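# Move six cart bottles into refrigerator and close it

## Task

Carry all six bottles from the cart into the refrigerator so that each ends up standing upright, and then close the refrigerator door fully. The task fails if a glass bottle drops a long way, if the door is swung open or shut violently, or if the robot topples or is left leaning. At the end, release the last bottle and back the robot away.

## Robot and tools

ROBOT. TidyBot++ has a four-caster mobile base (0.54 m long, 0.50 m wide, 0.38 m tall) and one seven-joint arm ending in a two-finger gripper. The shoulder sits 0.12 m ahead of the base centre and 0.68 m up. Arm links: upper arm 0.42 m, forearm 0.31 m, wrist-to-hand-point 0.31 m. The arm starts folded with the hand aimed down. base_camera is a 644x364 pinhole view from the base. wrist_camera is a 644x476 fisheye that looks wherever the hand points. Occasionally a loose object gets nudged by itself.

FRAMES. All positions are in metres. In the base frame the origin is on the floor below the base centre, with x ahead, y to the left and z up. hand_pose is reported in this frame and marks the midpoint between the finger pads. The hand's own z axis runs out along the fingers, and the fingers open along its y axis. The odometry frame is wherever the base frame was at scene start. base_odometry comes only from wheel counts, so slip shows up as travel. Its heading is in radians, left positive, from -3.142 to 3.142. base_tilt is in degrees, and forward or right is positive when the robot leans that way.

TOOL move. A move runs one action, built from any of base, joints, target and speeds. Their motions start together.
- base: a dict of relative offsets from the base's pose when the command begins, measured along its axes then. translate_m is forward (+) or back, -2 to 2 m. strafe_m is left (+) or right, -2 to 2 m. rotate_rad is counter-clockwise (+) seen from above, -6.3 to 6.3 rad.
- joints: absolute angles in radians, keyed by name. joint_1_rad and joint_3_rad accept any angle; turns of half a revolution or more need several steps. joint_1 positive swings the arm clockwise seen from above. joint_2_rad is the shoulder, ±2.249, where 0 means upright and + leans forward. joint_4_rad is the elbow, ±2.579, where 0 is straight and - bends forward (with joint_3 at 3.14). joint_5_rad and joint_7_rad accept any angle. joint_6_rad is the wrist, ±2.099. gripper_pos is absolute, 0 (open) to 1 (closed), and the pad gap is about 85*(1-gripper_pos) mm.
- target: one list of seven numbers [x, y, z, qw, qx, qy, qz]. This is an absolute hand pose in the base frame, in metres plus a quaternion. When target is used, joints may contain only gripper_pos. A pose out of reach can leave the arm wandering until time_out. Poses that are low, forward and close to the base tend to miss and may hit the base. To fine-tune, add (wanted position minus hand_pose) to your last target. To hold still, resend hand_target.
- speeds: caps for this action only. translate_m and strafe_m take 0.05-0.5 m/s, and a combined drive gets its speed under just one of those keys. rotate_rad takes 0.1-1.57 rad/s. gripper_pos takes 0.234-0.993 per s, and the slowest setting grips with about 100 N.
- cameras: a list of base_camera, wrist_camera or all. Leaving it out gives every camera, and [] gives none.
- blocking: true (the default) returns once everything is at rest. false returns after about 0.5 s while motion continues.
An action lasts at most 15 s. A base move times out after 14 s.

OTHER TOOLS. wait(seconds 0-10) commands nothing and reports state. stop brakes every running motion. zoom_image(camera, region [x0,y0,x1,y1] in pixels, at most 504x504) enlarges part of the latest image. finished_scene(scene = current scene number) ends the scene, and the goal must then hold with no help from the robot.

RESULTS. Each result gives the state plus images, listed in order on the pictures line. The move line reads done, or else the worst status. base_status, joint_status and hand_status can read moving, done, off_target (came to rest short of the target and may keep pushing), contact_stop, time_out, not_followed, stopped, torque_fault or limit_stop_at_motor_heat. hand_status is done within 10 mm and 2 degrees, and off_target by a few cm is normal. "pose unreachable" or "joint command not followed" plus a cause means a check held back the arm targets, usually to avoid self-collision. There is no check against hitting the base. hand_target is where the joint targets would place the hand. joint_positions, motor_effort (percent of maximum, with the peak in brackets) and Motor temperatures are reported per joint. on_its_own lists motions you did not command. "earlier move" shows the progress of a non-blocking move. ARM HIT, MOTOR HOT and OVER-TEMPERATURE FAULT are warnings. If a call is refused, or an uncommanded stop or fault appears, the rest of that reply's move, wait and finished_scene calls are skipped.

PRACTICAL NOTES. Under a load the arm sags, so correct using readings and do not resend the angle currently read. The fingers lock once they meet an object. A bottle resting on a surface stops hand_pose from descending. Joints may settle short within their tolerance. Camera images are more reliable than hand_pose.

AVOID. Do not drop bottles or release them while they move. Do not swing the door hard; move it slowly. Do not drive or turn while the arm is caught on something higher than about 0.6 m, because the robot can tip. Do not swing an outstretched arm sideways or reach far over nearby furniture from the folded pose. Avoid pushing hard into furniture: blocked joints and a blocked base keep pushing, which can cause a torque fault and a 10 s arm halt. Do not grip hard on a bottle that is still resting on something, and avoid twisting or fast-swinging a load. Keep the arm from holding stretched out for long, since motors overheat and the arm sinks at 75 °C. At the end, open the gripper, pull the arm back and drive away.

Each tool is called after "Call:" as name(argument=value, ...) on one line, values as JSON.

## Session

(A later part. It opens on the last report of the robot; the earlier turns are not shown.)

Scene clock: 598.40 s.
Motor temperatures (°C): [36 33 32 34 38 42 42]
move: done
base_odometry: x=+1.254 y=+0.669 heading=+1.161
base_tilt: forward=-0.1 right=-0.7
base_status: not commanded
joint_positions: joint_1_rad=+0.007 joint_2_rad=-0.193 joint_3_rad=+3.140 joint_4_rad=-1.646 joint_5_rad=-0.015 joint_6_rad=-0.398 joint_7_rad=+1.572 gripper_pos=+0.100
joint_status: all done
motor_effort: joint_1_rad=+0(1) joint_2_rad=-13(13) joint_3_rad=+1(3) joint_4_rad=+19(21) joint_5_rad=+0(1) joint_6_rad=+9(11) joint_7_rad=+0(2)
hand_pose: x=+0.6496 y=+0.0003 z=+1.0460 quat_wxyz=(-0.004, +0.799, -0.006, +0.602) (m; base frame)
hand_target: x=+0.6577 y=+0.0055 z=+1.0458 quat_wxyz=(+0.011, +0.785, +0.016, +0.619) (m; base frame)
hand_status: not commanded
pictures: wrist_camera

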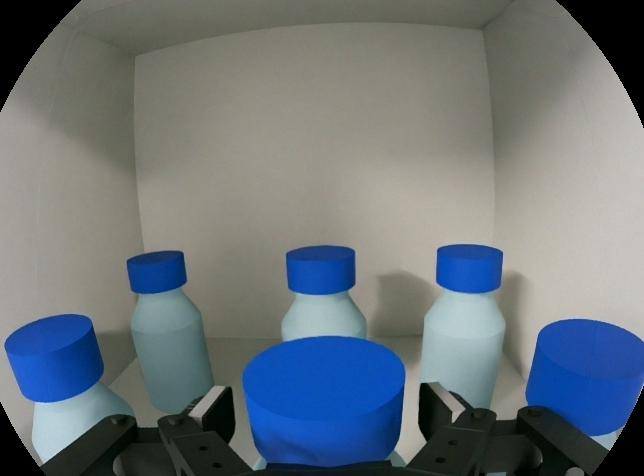

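Call:
move(base={"translate_m":-0.15}, speeds={"translate_m":0.2}, cameras=["wrist_camera"])

Call:
move(base={"translate_m":-0.5}, joints={"joint_1_rad":0.0,"joint_2_rad":-0.37,"joint_4_rad":-1.69,"joint_6_rad":-0.55,"gripper_pos":1.0})

Scene clock: 602.40 s.
Motor temperatures (°C): [36 33 32 34 38 42 42]
move: done
base_odometry: x=+1.194 y=+0.531 heading=+1.161
base_tilt: forward=-0.2 right=-0.7
base_status: done
joint_positions: joint_1_rad=+0.007 joint_2_rad=-0.190 joint_3_rad=+3.140 joint_4_rad=-1.646 joint_5_rad=-0.015 joint_6_rad=-0.396 joint_7_rad=+1.572 gripper_pos=+0.100
joint_status: not commanded
motor_effort: joint_1_rad=+0(0) joint_2_rad=-13(16) joint_3_rad=+1(2) joint_4_rad=+20(21) joint_5_rad=+0(1) joint_6_rad=+9(10) joint_7_rad=-1(2)
hand_pose: x=+0.6509 y=+0.0002 z=+1.0442 quat_wxyz=(-0.004, +0.799, -0.006, +0.601) (m; base frame)
hand_target: x=+0.6577 y=+0.0055 z=+1.0458 quat_wxyz=(+0.011, +0.785, +0.016, +0.619) (m; base frame)
hand_status: not commanded
pictures: wrist_camera

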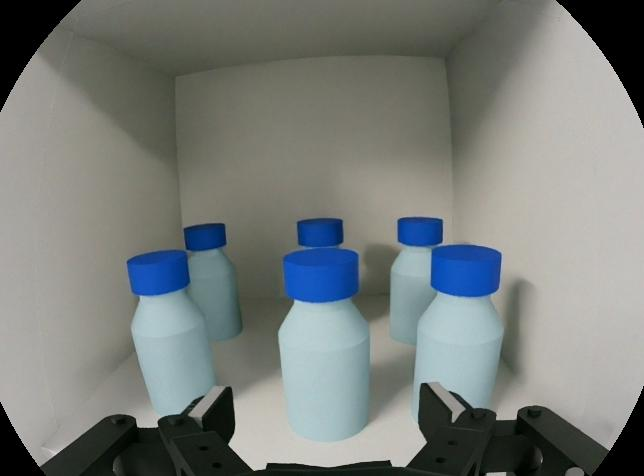

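Scene clock: 604.70 s.
Motor temperatures (°C): [36 33 32 34 38 42 42]
move: done
base_odometry: x=+0.995 y=+0.072 heading=+1.162
base_tilt: forward=-0.1 right=-0.6
base_status: done
joint_positions: joint_1_rad=+0.007 joint_2_rad=-0.373 joint_3_rad=+3.140 joint_4_rad=-1.655 joint_5_rad=-0.015 joint_6_rad=-0.485 joint_7_rad=+1.572 gripper_pos=+1.000
joint_status: all done
motor_effort: joint_1_rad=+0(1) joint_2_rad=-7(18) joint_3_rad=+1(3) joint_4_rad=+20(21) joint_5_rad=+0(1) joint_6_rad=+10(11) joint_7_rad=-2(2)
hand_pose: x=+0.5724 y=+0.0011 z=+1.1029 quat_wxyz=(-0.005, +0.773, -0.005, +0.635) (m; base frame)
hand_target: x=+0.5688 y=-0.0043 z=+1.0605 quat_wxyz=(+0.017, +0.804, +0.007, +0.594) (m; base frame)
hand_status: not commanded
pictures: base_camera, wrist_camera

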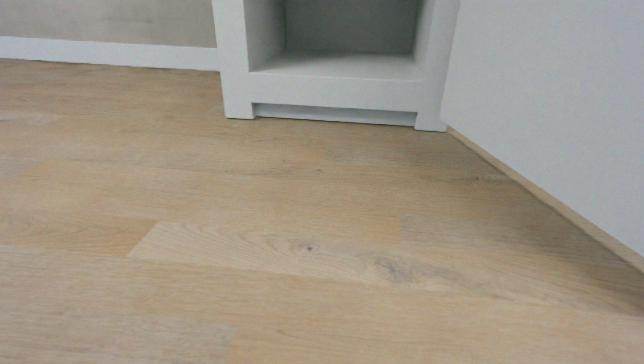

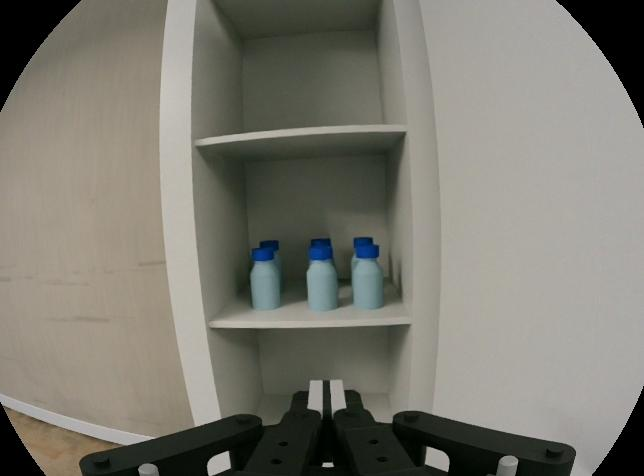

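Call:
move(base={"translate_m":-0.35}, joints={"joint_1_rad":0.55})

Scene clock: 615.07 s.
Motor temperatures (°C): [36 33 32 34 38 42 42]
move: done
base_odometry: x=+0.856 y=-0.249 heading=+1.162
base_tilt: forward=-0.1 right=-0.6
base_status: done
joint_positions: joint_1_rad=+0.526 joint_2_rad=-0.378 joint_3_rad=+3.142 joint_4_rad=-1.655 joint_5_rad=-0.015 joint_6_rad=-0.485 joint_7_rad=+1.572 gripper_pos=+1.000
joint_status: all done
motor_effort: joint_1_rad=+0(1) joint_2_rad=-7(10) joint_3_rad=+1(2) joint_4_rad=+19(20) joint_5_rad=+0(1) joint_6_rad=+10(10) joint_7_rad=+0(2)
hand_pose: x=+0.5108 y=-0.2239 z=+1.1046 quat_wxyz=(+0.159, +0.744, -0.203, +0.616) (m; base frame)
hand_target: x=+0.5002 y=-0.2387 z=+1.0605 quat_wxyz=(+0.178, +0.776, -0.212, +0.567) (m; base frame)
hand_status: not commanded
pictures: base_camera, wrist_camera

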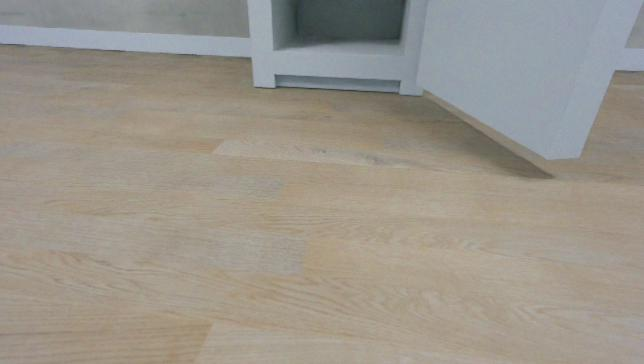

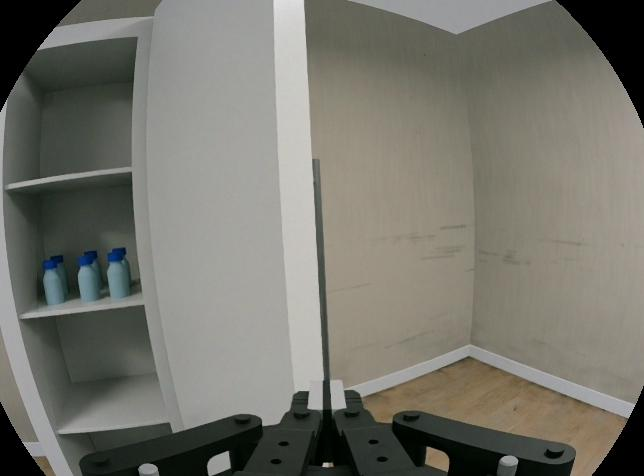

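Call:
move(base={"strafe_m":-0.62}, joints={"joint_1_rad":-0.02})

Scene clock: 630.27 s.
Motor temperatures (°C): [36 33 32 34 38 42 42]
move: done
base_odometry: x=+1.424 y=-0.495 heading=+1.162
base_tilt: forward=-0.1 right=-0.8
base_status: done
joint_positions: joint_1_rad=+0.006 joint_2_rad=-0.378 joint_3_rad=+3.140 joint_4_rad=-1.655 joint_5_rad=-0.015 joint_6_rad=-0.485 joint_7_rad=+1.572 gripper_pos=+1.000
joint_status: all done
motor_effort: joint_1_rad=+0(1) joint_2_rad=-6(8) joint_3_rad=+1(4) joint_4_rad=+20(20) joint_5_rad=+0(1) joint_6_rad=+10(10) joint_7_rad=-1(2)
hand_pose: x=+0.5704 y=+0.0015 z=+1.1043 quat_wxyz=(-0.005, +0.772, -0.004, +0.636) (m; base frame)
hand_target: x=+0.5688 y=+0.0047 z=+1.0605 quat_wxyz=(+0.011, +0.804, +0.015, +0.594) (m; base frame)
hand_status: not commanded
pictures: base_camera, wrist_camera

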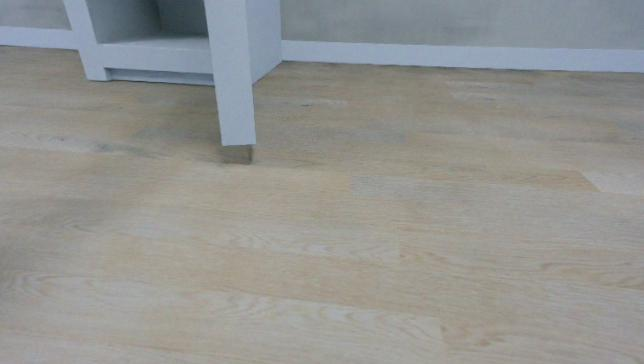

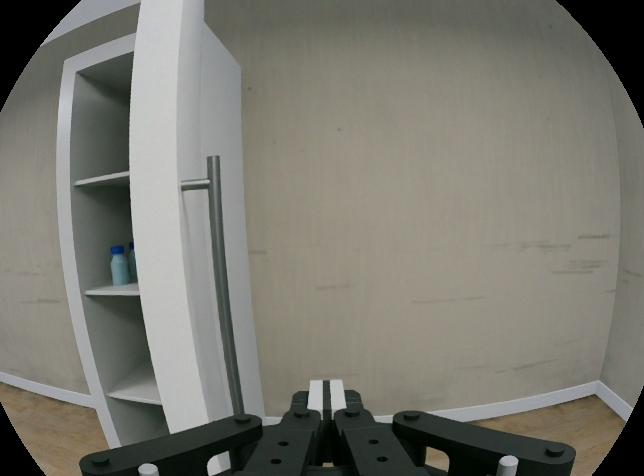

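Call:
move(base={"translate_m":0.43}, speeds={"translate_m":0.3})

Scene clock: 636.30 s.
Motor temperatures (°C): [36 33 32 34 38 42 42]
move: done
base_odometry: x=+1.596 y=-0.101 heading=+1.162
base_tilt: forward=-0.1 right=-0.7
base_status: done
joint_positions: joint_1_rad=+0.006 joint_2_rad=-0.371 joint_3_rad=+3.140 joint_4_rad=-1.656 joint_5_rad=-0.015 joint_6_rad=-0.485 joint_7_rad=+1.572 gripper_pos=+1.000
joint_status: not commanded
motor_effort: joint_1_rad=+0(0) joint_2_rad=-7(10) joint_3_rad=+0(2) joint_4_rad=+20(20) joint_5_rad=+1(1) joint_6_rad=+10(10) joint_7_rad=-1(2)
hand_pose: x=+0.5734 y=+0.0015 z=+1.1009 quat_wxyz=(-0.005, +0.774, -0.004, +0.633) (m; base frame)
hand_target: x=+0.5688 y=+0.0047 z=+1.0605 quat_wxyz=(+0.011, +0.804, +0.015, +0.594) (m; base frame)
hand_status: not commanded
pictures: base_camera, wrist_camera

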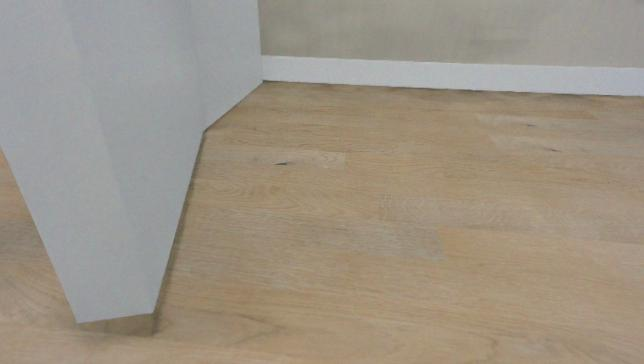

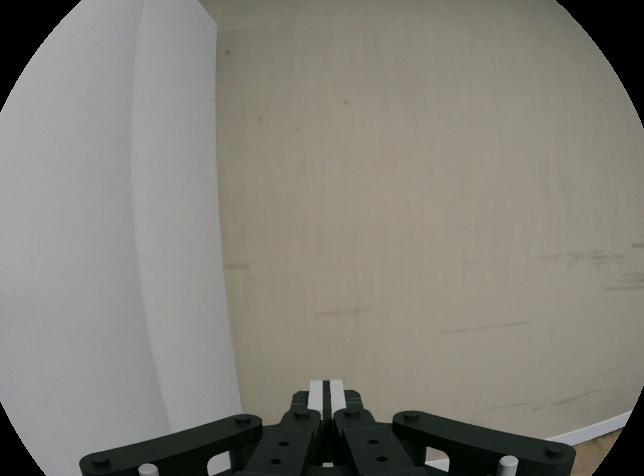

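Call:
move(base={"strafe_m":0.15}, speeds={"strafe_m":0.1})

Scene clock: 640.53 s.
Motor temperatures (°C): [36 33 32 34 38 42 42]
move: done
base_odometry: x=+1.458 y=-0.041 heading=+1.162
base_tilt: forward=-0.2 right=-0.8
base_status: done
joint_positions: joint_1_rad=-0.002 joint_2_rad=-0.371 joint_3_rad=+3.145 joint_4_rad=-1.664 joint_5_rad=-0.008 joint_6_rad=-0.508 joint_7_rad=+1.572 gripper_pos=+1.000
joint_status: not commanded
motor_effort: joint_1_rad=+0(6) joint_2_rad=-7(8) joint_3_rad=+1(7) joint_4_rad=+19(22) joint_5_rad=+0(4) joint_6_rad=+9(14) joint_7_rad=-1(2)
hand_pose: x=+0.5718 y=+0.0013 z=+1.0889 quat_wxyz=(-0.003, +0.784, -0.002, +0.621) (m; base frame)
hand_target: x=+0.5688 y=+0.0047 z=+1.0605 quat_wxyz=(+0.011, +0.804, +0.015, +0.594) (m; base frame)
hand_status: not commanded
pictures: base_camera, wrist_camera

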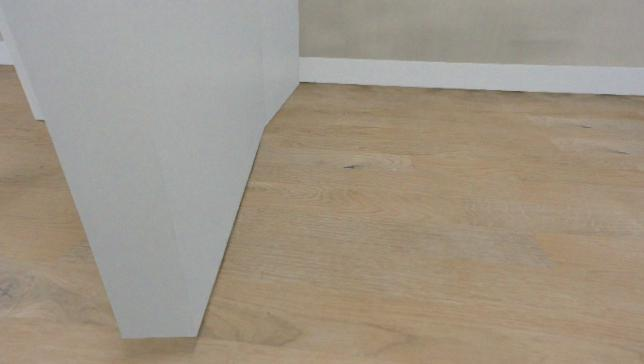

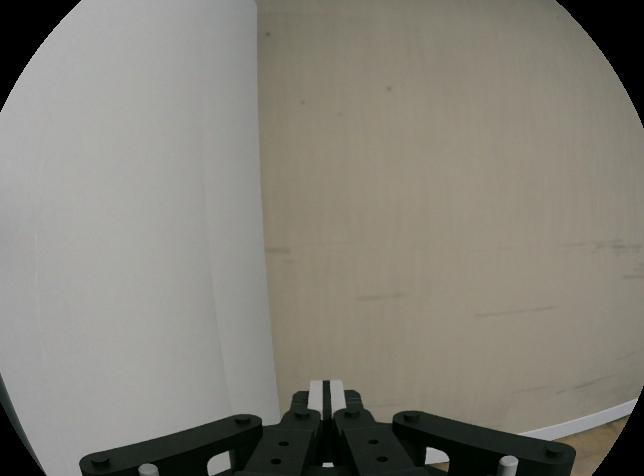

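Call:
move(base={"strafe_m":0.15}, speeds={"strafe_m":0.1})

Scene clock: 643.80 s.
Motor temperatures (°C): [36 33 32 34 38 42 42]
move: done
base_odometry: x=+1.320 y=+0.019 heading=+1.162
base_tilt: forward=-0.2 right=-0.7
base_status: done
joint_positions: joint_1_rad=-0.001 joint_2_rad=-0.371 joint_3_rad=+3.144 joint_4_rad=-1.664 joint_5_rad=-0.005 joint_6_rad=-0.508 joint_7_rad=+1.572 gripper_pos=+1.000
joint_status: not commanded
motor_effort: joint_1_rad=+0(7) joint_2_rad=-7(10) joint_3_rad=+1(7) joint_4_rad=+19(20) joint_5_rad=+0(3) joint_6_rad=+9(10) joint_7_rad=-1(2)
hand_pose: x=+0.5719 y=+0.0014 z=+1.0887 quat_wxyz=(-0.002, +0.784, -0.001, +0.621) (m; base frame)
hand_target: x=+0.5688 y=+0.0047 z=+1.0605 quat_wxyz=(+0.011, +0.804, +0.015, +0.594) (m; base frame)
hand_status: not commanded
pictures: base_camera, wrist_camera

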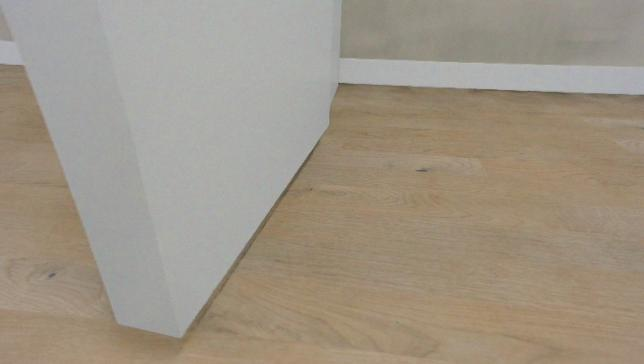

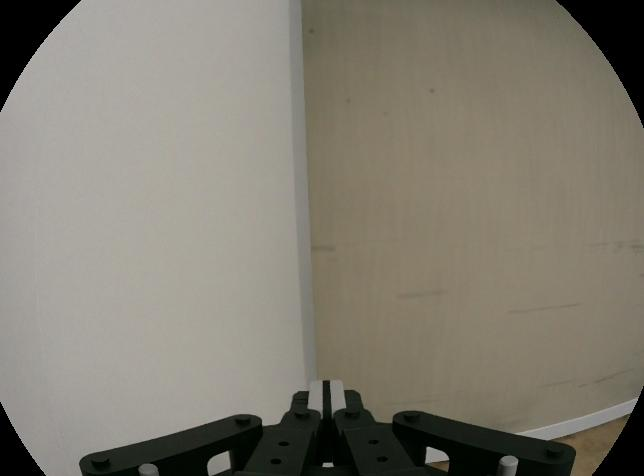

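Call:
move(base={"strafe_m":0.15}, speeds={"strafe_m":0.1})

Scene clock: 647.10 s.
Motor temperatures (°C): [36 33 32 34 38 42 42]
move: done
base_odometry: x=+1.183 y=+0.079 heading=+1.162
base_tilt: forward=-0.1 right=-0.7
base_status: done
joint_positions: joint_1_rad=-0.001 joint_2_rad=-0.371 joint_3_rad=+3.141 joint_4_rad=-1.664 joint_5_rad=-0.005 joint_6_rad=-0.508 joint_7_rad=+1.572 gripper_pos=+1.000
joint_status: not commanded
motor_effort: joint_1_rad=+0(1) joint_2_rad=-7(8) joint_3_rad=+2(3) joint_4_rad=+20(20) joint_5_rad=+0(1) joint_6_rad=+10(10) joint_7_rad=-1(2)
hand_pose: x=+0.5718 y=+0.0029 z=+1.0887 quat_wxyz=(-0.003, +0.784, +0.000, +0.621) (m; base frame)
hand_target: x=+0.5688 y=+0.0047 z=+1.0605 quat_wxyz=(+0.011, +0.804, +0.015, +0.594) (m; base frame)
hand_status: not commanded
pictures: base_camera, wrist_camera

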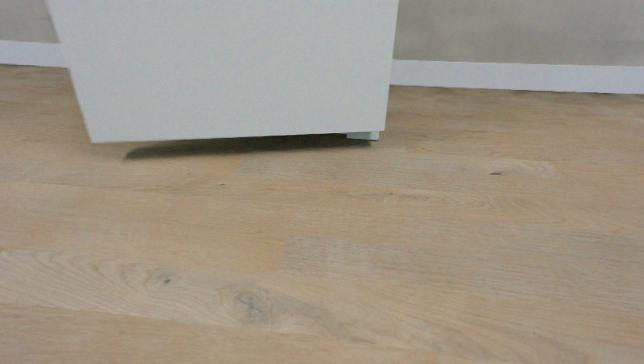

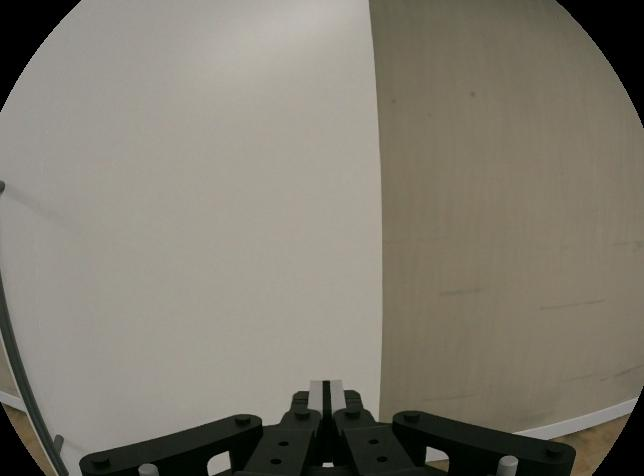

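Call:
wait(seconds=0.5)

Scene clock: 648.93 s.
Motor temperatures (°C): [36 33 32 34 38 42 42]
base_odometry: x=+1.183 y=+0.079 heading=+1.162
base_tilt: forward=-0.1 right=-0.7
base_status: done
joint_positions: joint_1_rad=-0.001 joint_2_rad=-0.371 joint_3_rad=+3.141 joint_4_rad=-1.664 joint_5_rad=-0.005 joint_6_rad=-0.508 joint_7_rad=+1.572 gripper_pos=+1.000
joint_status: not commanded
motor_effort: joint_1_rad=+0(1) joint_2_rad=-7(8) joint_3_rad=+1(3) joint_4_rad=+19(20) joint_5_rad=+0(1) joint_6_rad=+10(10) joint_7_rad=-1(2)
hand_pose: x=+0.5718 y=+0.0029 z=+1.0887 quat_wxyz=(-0.003, +0.784, +0.000, +0.621) (m; base frame)
hand_target: x=+0.5688 y=+0.0047 z=+1.0605 quat_wxyz=(+0.011, +0.804, +0.015, +0.594) (m; base frame)
hand_status: not commanded
wait: 0.50 s; at rest from the start
pictures: base_camera, wrist_camera

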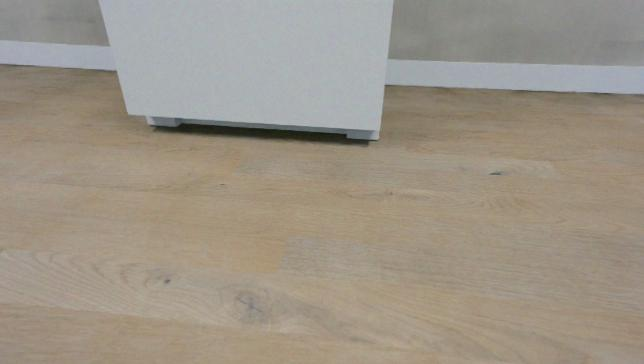

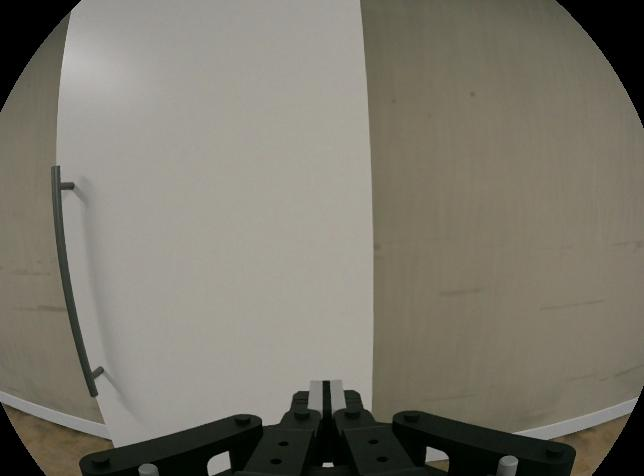

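Call:
zoom_image(camera="base_camera", region=[90, 60, 410, 160])

Scaled by 1.575.

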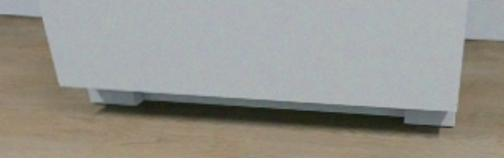

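Call:
move(base={"strafe_m":0.17,"translate_m":0.15}, speeds={"strafe_m":0.2})

Scene clock: 655.30 s.
Motor temperatures (°C): [36 33 32 34 38 42 42]
move: done
base_odometry: x=+1.086 y=+0.284 heading=+1.162
base_tilt: forward=-0.2 right=-0.7
base_status: done
joint_positions: joint_1_rad=-0.001 joint_2_rad=-0.371 joint_3_rad=+3.141 joint_4_rad=-1.664 joint_5_rad=-0.005 joint_6_rad=-0.508 joint_7_rad=+1.572 gripper_pos=+1.000
joint_status: not commanded
motor_effort: joint_1_rad=+0(1) joint_2_rad=-7(9) joint_3_rad=+2(3) joint_4_rad=+19(20) joint_5_rad=+0(1) joint_6_rad=+9(10) joint_7_rad=-1(2)
hand_pose: x=+0.5719 y=+0.0031 z=+1.0886 quat_wxyz=(-0.003, +0.784, +0.000, +0.621) (m; base frame)
hand_target: x=+0.5688 y=+0.0047 z=+1.0605 quat_wxyz=(+0.011, +0.804, +0.015, +0.594) (m; base frame)
hand_status: not commanded
pictures: base_camera, wrist_camera

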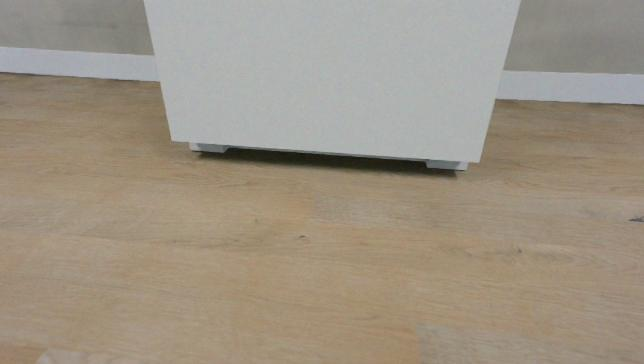

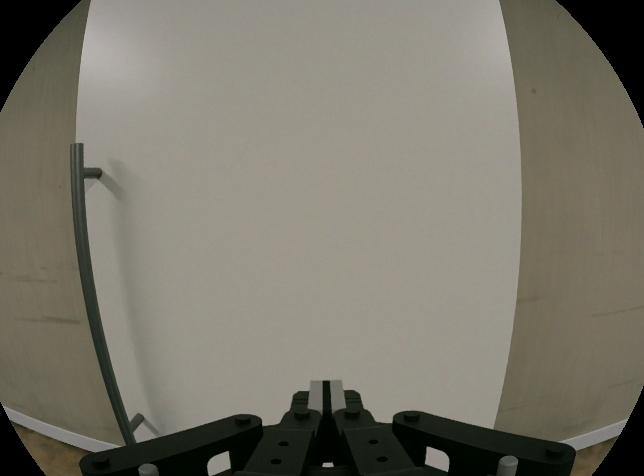

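Call:
move(base={"translate_m":0.12,"strafe_m":0.05}, speeds={"translate_m":0.1}, cameras=["wrist_camera"])

Scene clock: 659.63 s.
Motor temperatures (°C): [36 33 32 34 38 42 42]
move: done
base_odometry: x=+1.088 y=+0.414 heading=+1.162
base_tilt: forward=-0.1 right=-0.7
base_status: done
joint_positions: joint_1_rad=-0.001 joint_2_rad=-0.370 joint_3_rad=+3.141 joint_4_rad=-1.664 joint_5_rad=-0.005 joint_6_rad=-0.508 joint_7_rad=+1.572 gripper_pos=+1.000
joint_status: not commanded
motor_effort: joint_1_rad=+0(0) joint_2_rad=-7(10) joint_3_rad=+1(2) joint_4_rad=+20(20) joint_5_rad=+0(1) joint_6_rad=+10(10) joint_7_rad=-1(2)
hand_pose: x=+0.5721 y=+0.0031 z=+1.0884 quat_wxyz=(-0.003, +0.784, +0.000, +0.621) (m; base frame)
hand_target: x=+0.5688 y=+0.0047 z=+1.0605 quat_wxyz=(+0.011, +0.804, +0.015, +0.594) (m; base frame)
hand_status: not commanded
pictures: wrist_camera

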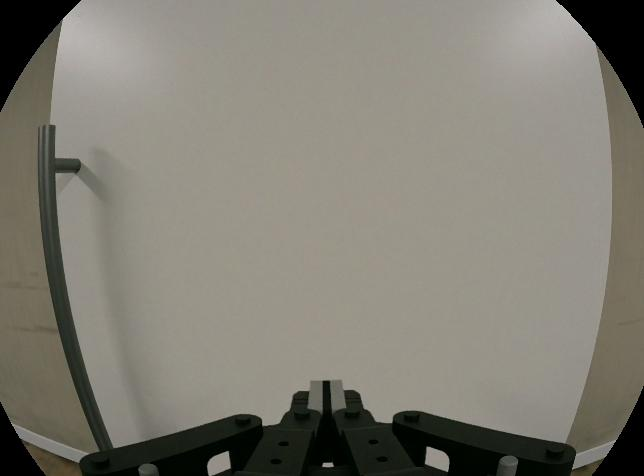

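Call:
move(base={"translate_m":0.08,"strafe_m":0.05}, speeds={"translate_m":0.08}, cameras=[])

Call:
move(base={"translate_m":0.03}, speeds={"translate_m":0.05}, cameras=["wrist_camera"])

Scene clock: 665.57 s.
Motor temperatures (°C): [36 33 32 34 38 42 42]
move: done
base_odometry: x=+1.074 y=+0.507 heading=+1.162
base_tilt: forward=-0.1 right=-0.8
base_status: done
joint_positions: joint_1_rad=-0.001 joint_2_rad=-0.371 joint_3_rad=+3.141 joint_4_rad=-1.664 joint_5_rad=-0.005 joint_6_rad=-0.508 joint_7_rad=+1.572 gripper_pos=+1.000
joint_status: not commanded
motor_effort: joint_1_rad=+0(1) joint_2_rad=-7(9) joint_3_rad=+1(2) joint_4_rad=+20(20) joint_5_rad=+0(1) joint_6_rad=+9(10) joint_7_rad=-1(1)
hand_pose: x=+0.5719 y=+0.0031 z=+1.0886 quat_wxyz=(-0.003, +0.784, +0.000, +0.621) (m; base frame)
hand_target: x=+0.5688 y=+0.0047 z=+1.0605 quat_wxyz=(+0.011, +0.804, +0.015, +0.594) (m; base frame)
hand_status: not commanded
pictures: none
No camera images: "cameras" was empty.

Scene clock: 666.63 s.
Motor temperatures (°C): [36 33 32 34 38 42 42]
move: done
base_odometry: x=+1.086 y=+0.535 heading=+1.162
base_tilt: forward=-0.2 right=-0.7
base_status: done
joint_positions: joint_1_rad=-0.001 joint_2_rad=-0.371 joint_3_rad=+3.141 joint_4_rad=-1.664 joint_5_rad=-0.005 joint_6_rad=-0.508 joint_7_rad=+1.572 gripper_pos=+1.000
joint_status: not commanded
motor_effort: joint_1_rad=+0(0) joint_2_rad=-7(10) joint_3_rad=+1(2) joint_4_rad=+19(20) joint_5_rad=+0(1) joint_6_rad=+10(10) joint_7_rad=-1(2)
hand_pose: x=+0.5719 y=+0.0031 z=+1.0886 quat_wxyz=(-0.003, +0.784, +0.000, +0.621) (m; base frame)
hand_target: x=+0.5688 y=+0.0047 z=+1.0605 quat_wxyz=(+0.011, +0.804, +0.015, +0.594) (m; base frame)
hand_status: not commanded
pictures: wrist_camera

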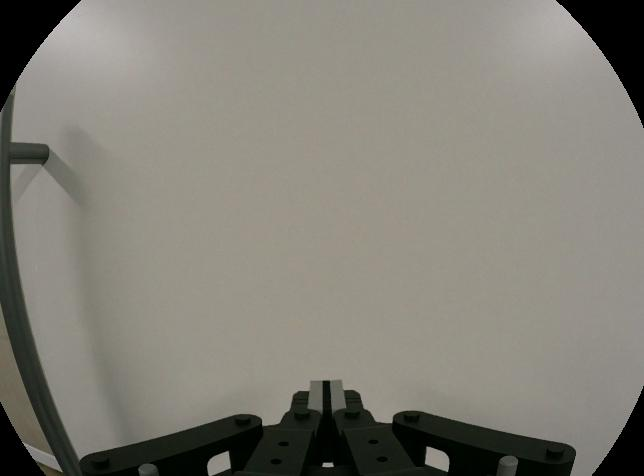

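Call:
move(base={"translate_m":0.02}, speeds={"translate_m":0.05}, cameras=[])

Call:
move(base={"translate_m":0.02}, speeds={"translate_m":0.05}, cameras=["wrist_camera"])

Scene clock: 669.10 s.
Motor temperatures (°C): [36 33 32 34 38 42 42]
move: done
base_odometry: x=+1.093 y=+0.553 heading=+1.162
base_tilt: forward=-0.2 right=-0.6
base_status: done
joint_positions: joint_1_rad=-0.001 joint_2_rad=-0.371 joint_3_rad=+3.141 joint_4_rad=-1.664 joint_5_rad=-0.005 joint_6_rad=-0.508 joint_7_rad=+1.572 gripper_pos=+1.000
joint_status: not commanded
motor_effort: joint_1_rad=+0(0) joint_2_rad=-8(10) joint_3_rad=+1(2) joint_4_rad=+19(21) joint_5_rad=+0(1) joint_6_rad=+10(10) joint_7_rad=-1(2)
hand_pose: x=+0.5716 y=+0.0031 z=+1.0889 quat_wxyz=(-0.003, +0.784, +0.000, +0.621) (m; base frame)
hand_target: x=+0.5688 y=+0.0047 z=+1.0605 quat_wxyz=(+0.011, +0.804, +0.015, +0.594) (m; base frame)
hand_status: not commanded
pictures: none
No camera images: "cameras" was empty.

Scene clock: 669.97 s.
Motor temperatures (°C): [36 33 32 34 38 42 42]
move: done
base_odometry: x=+1.101 y=+0.572 heading=+1.162
base_tilt: forward=-0.1 right=-0.7
base_status: done
joint_positions: joint_1_rad=-0.001 joint_2_rad=-0.372 joint_3_rad=+3.141 joint_4_rad=-1.664 joint_5_rad=-0.005 joint_6_rad=-0.508 joint_7_rad=+1.572 gripper_pos=+1.000
joint_status: not commanded
motor_effort: joint_1_rad=+0(0) joint_2_rad=-7(11) joint_3_rad=+2(2) joint_4_rad=+19(20) joint_5_rad=+0(1) joint_6_rad=+9(10) joint_7_rad=+0(2)
hand_pose: x=+0.5714 y=+0.0031 z=+1.0891 quat_wxyz=(-0.003, +0.784, +0.000, +0.621) (m; base frame)
hand_target: x=+0.5688 y=+0.0047 z=+1.0605 quat_wxyz=(+0.011, +0.804, +0.015, +0.594) (m; base frame)
hand_status: not commanded
pictures: wrist_camera

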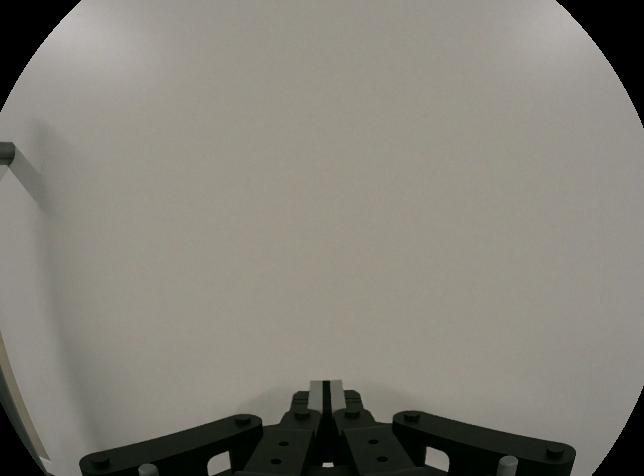

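Shadows near the fingertips; a few cm left.

Call:
move(base={"translate_m":0.02}, speeds={"translate_m":0.05}, cameras=[])

Call:
move(base={"translate_m":0.02}, speeds={"translate_m":0.05}, cameras=["wrist_camera"])

Scene clock: 672.30 s.
Motor temperatures (°C): [36 33 32 34 38 42 42]
move: done
base_odometry: x=+1.109 y=+0.590 heading=+1.163
base_tilt: forward=-0.2 right=-0.7
base_status: done
joint_positions: joint_1_rad=-0.001 joint_2_rad=-0.376 joint_3_rad=+3.141 joint_4_rad=-1.665 joint_5_rad=-0.005 joint_6_rad=-0.510 joint_7_rad=+1.572 gripper_pos=+1.000
joint_status: not commanded
motor_effort: joint_1_rad=+0(0) joint_2_rad=-7(8) joint_3_rad=+1(3) joint_4_rad=+20(20) joint_5_rad=+1(1) joint_6_rad=+10(12) joint_7_rad=-1(2)
hand_pose: x=+0.5697 y=+0.0031 z=+1.0905 quat_wxyz=(-0.003, +0.783, +0.000, +0.622) (m; base frame)
hand_target: x=+0.5688 y=+0.0047 z=+1.0605 quat_wxyz=(+0.011, +0.804, +0.015, +0.594) (m; base frame)
hand_status: not commanded
pictures: none
No camera images: "cameras" was empty.

Scene clock: 673.17 s.
Motor temperatures (°C): [36 33 32 34 38 42 42]
move: done
base_odometry: x=+1.117 y=+0.608 heading=+1.163
base_tilt: forward=-0.2 right=-0.7
base_status: done
joint_positions: joint_1_rad=-0.002 joint_2_rad=-0.416 joint_3_rad=+3.141 joint_4_rad=-1.674 joint_5_rad=-0.005 joint_6_rad=-0.543 joint_7_rad=+1.572 gripper_pos=+1.000
joint_status: not commanded
motor_effort: joint_1_rad=+0(1) joint_2_rad=+2(6) joint_3_rad=+1(2) joint_4_rad=+20(23) joint_5_rad=+0(1) joint_6_rad=+13(18) joint_7_rad=-1(2)
hand_pose: x=+0.5510 y=+0.0031 z=+1.0924 quat_wxyz=(-0.003, +0.784, +0.000, +0.621) (m; base frame)
hand_target: x=+0.5688 y=+0.0047 z=+1.0605 quat_wxyz=(+0.011, +0.804, +0.015, +0.594) (m; base frame)
hand_status: not commanded
pictures: wrist_camera

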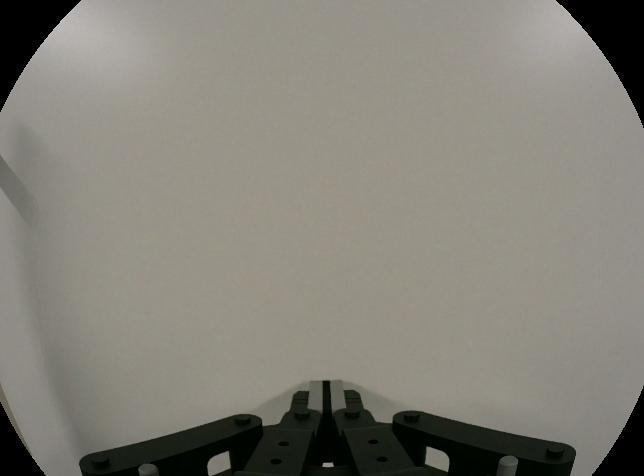

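Call:
move(base={"translate_m":-0.5}, speeds={"translate_m":0.3})

Scene clock: 677.20 s.
Motor temperatures (°C): [36 33 32 34 38 42 42]
move: done
base_odometry: x=+0.918 y=+0.149 heading=+1.163
base_tilt: forward=-0.1 right=-0.7
base_status: done
joint_positions: joint_1_rad=-0.002 joint_2_rad=-0.372 joint_3_rad=+3.141 joint_4_rad=-1.674 joint_5_rad=-0.005 joint_6_rad=-0.543 joint_7_rad=+1.572 gripper_pos=+1.000
joint_status: not commanded
motor_effort: joint_1_rad=+0(1) joint_2_rad=-7(11) joint_3_rad=+1(3) joint_4_rad=+19(21) joint_5_rad=+1(1) joint_6_rad=+9(12) joint_7_rad=+0(2)
hand_pose: x=+0.5687 y=+0.0034 z=+1.0729 quat_wxyz=(-0.003, +0.797, +0.000, +0.604) (m; base frame)
hand_target: x=+0.5688 y=+0.0047 z=+1.0605 quat_wxyz=(+0.011, +0.804, +0.015, +0.594) (m; base frame)
hand_status: not commanded
pictures: base_camera, wrist_camera

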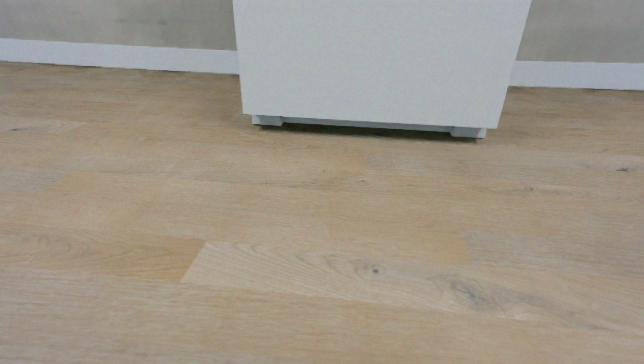

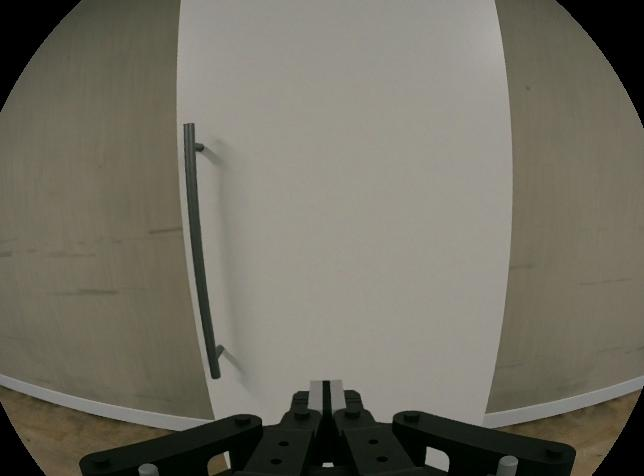

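Call:
finished_scene(scene=1)

The scene is finished: the task was done.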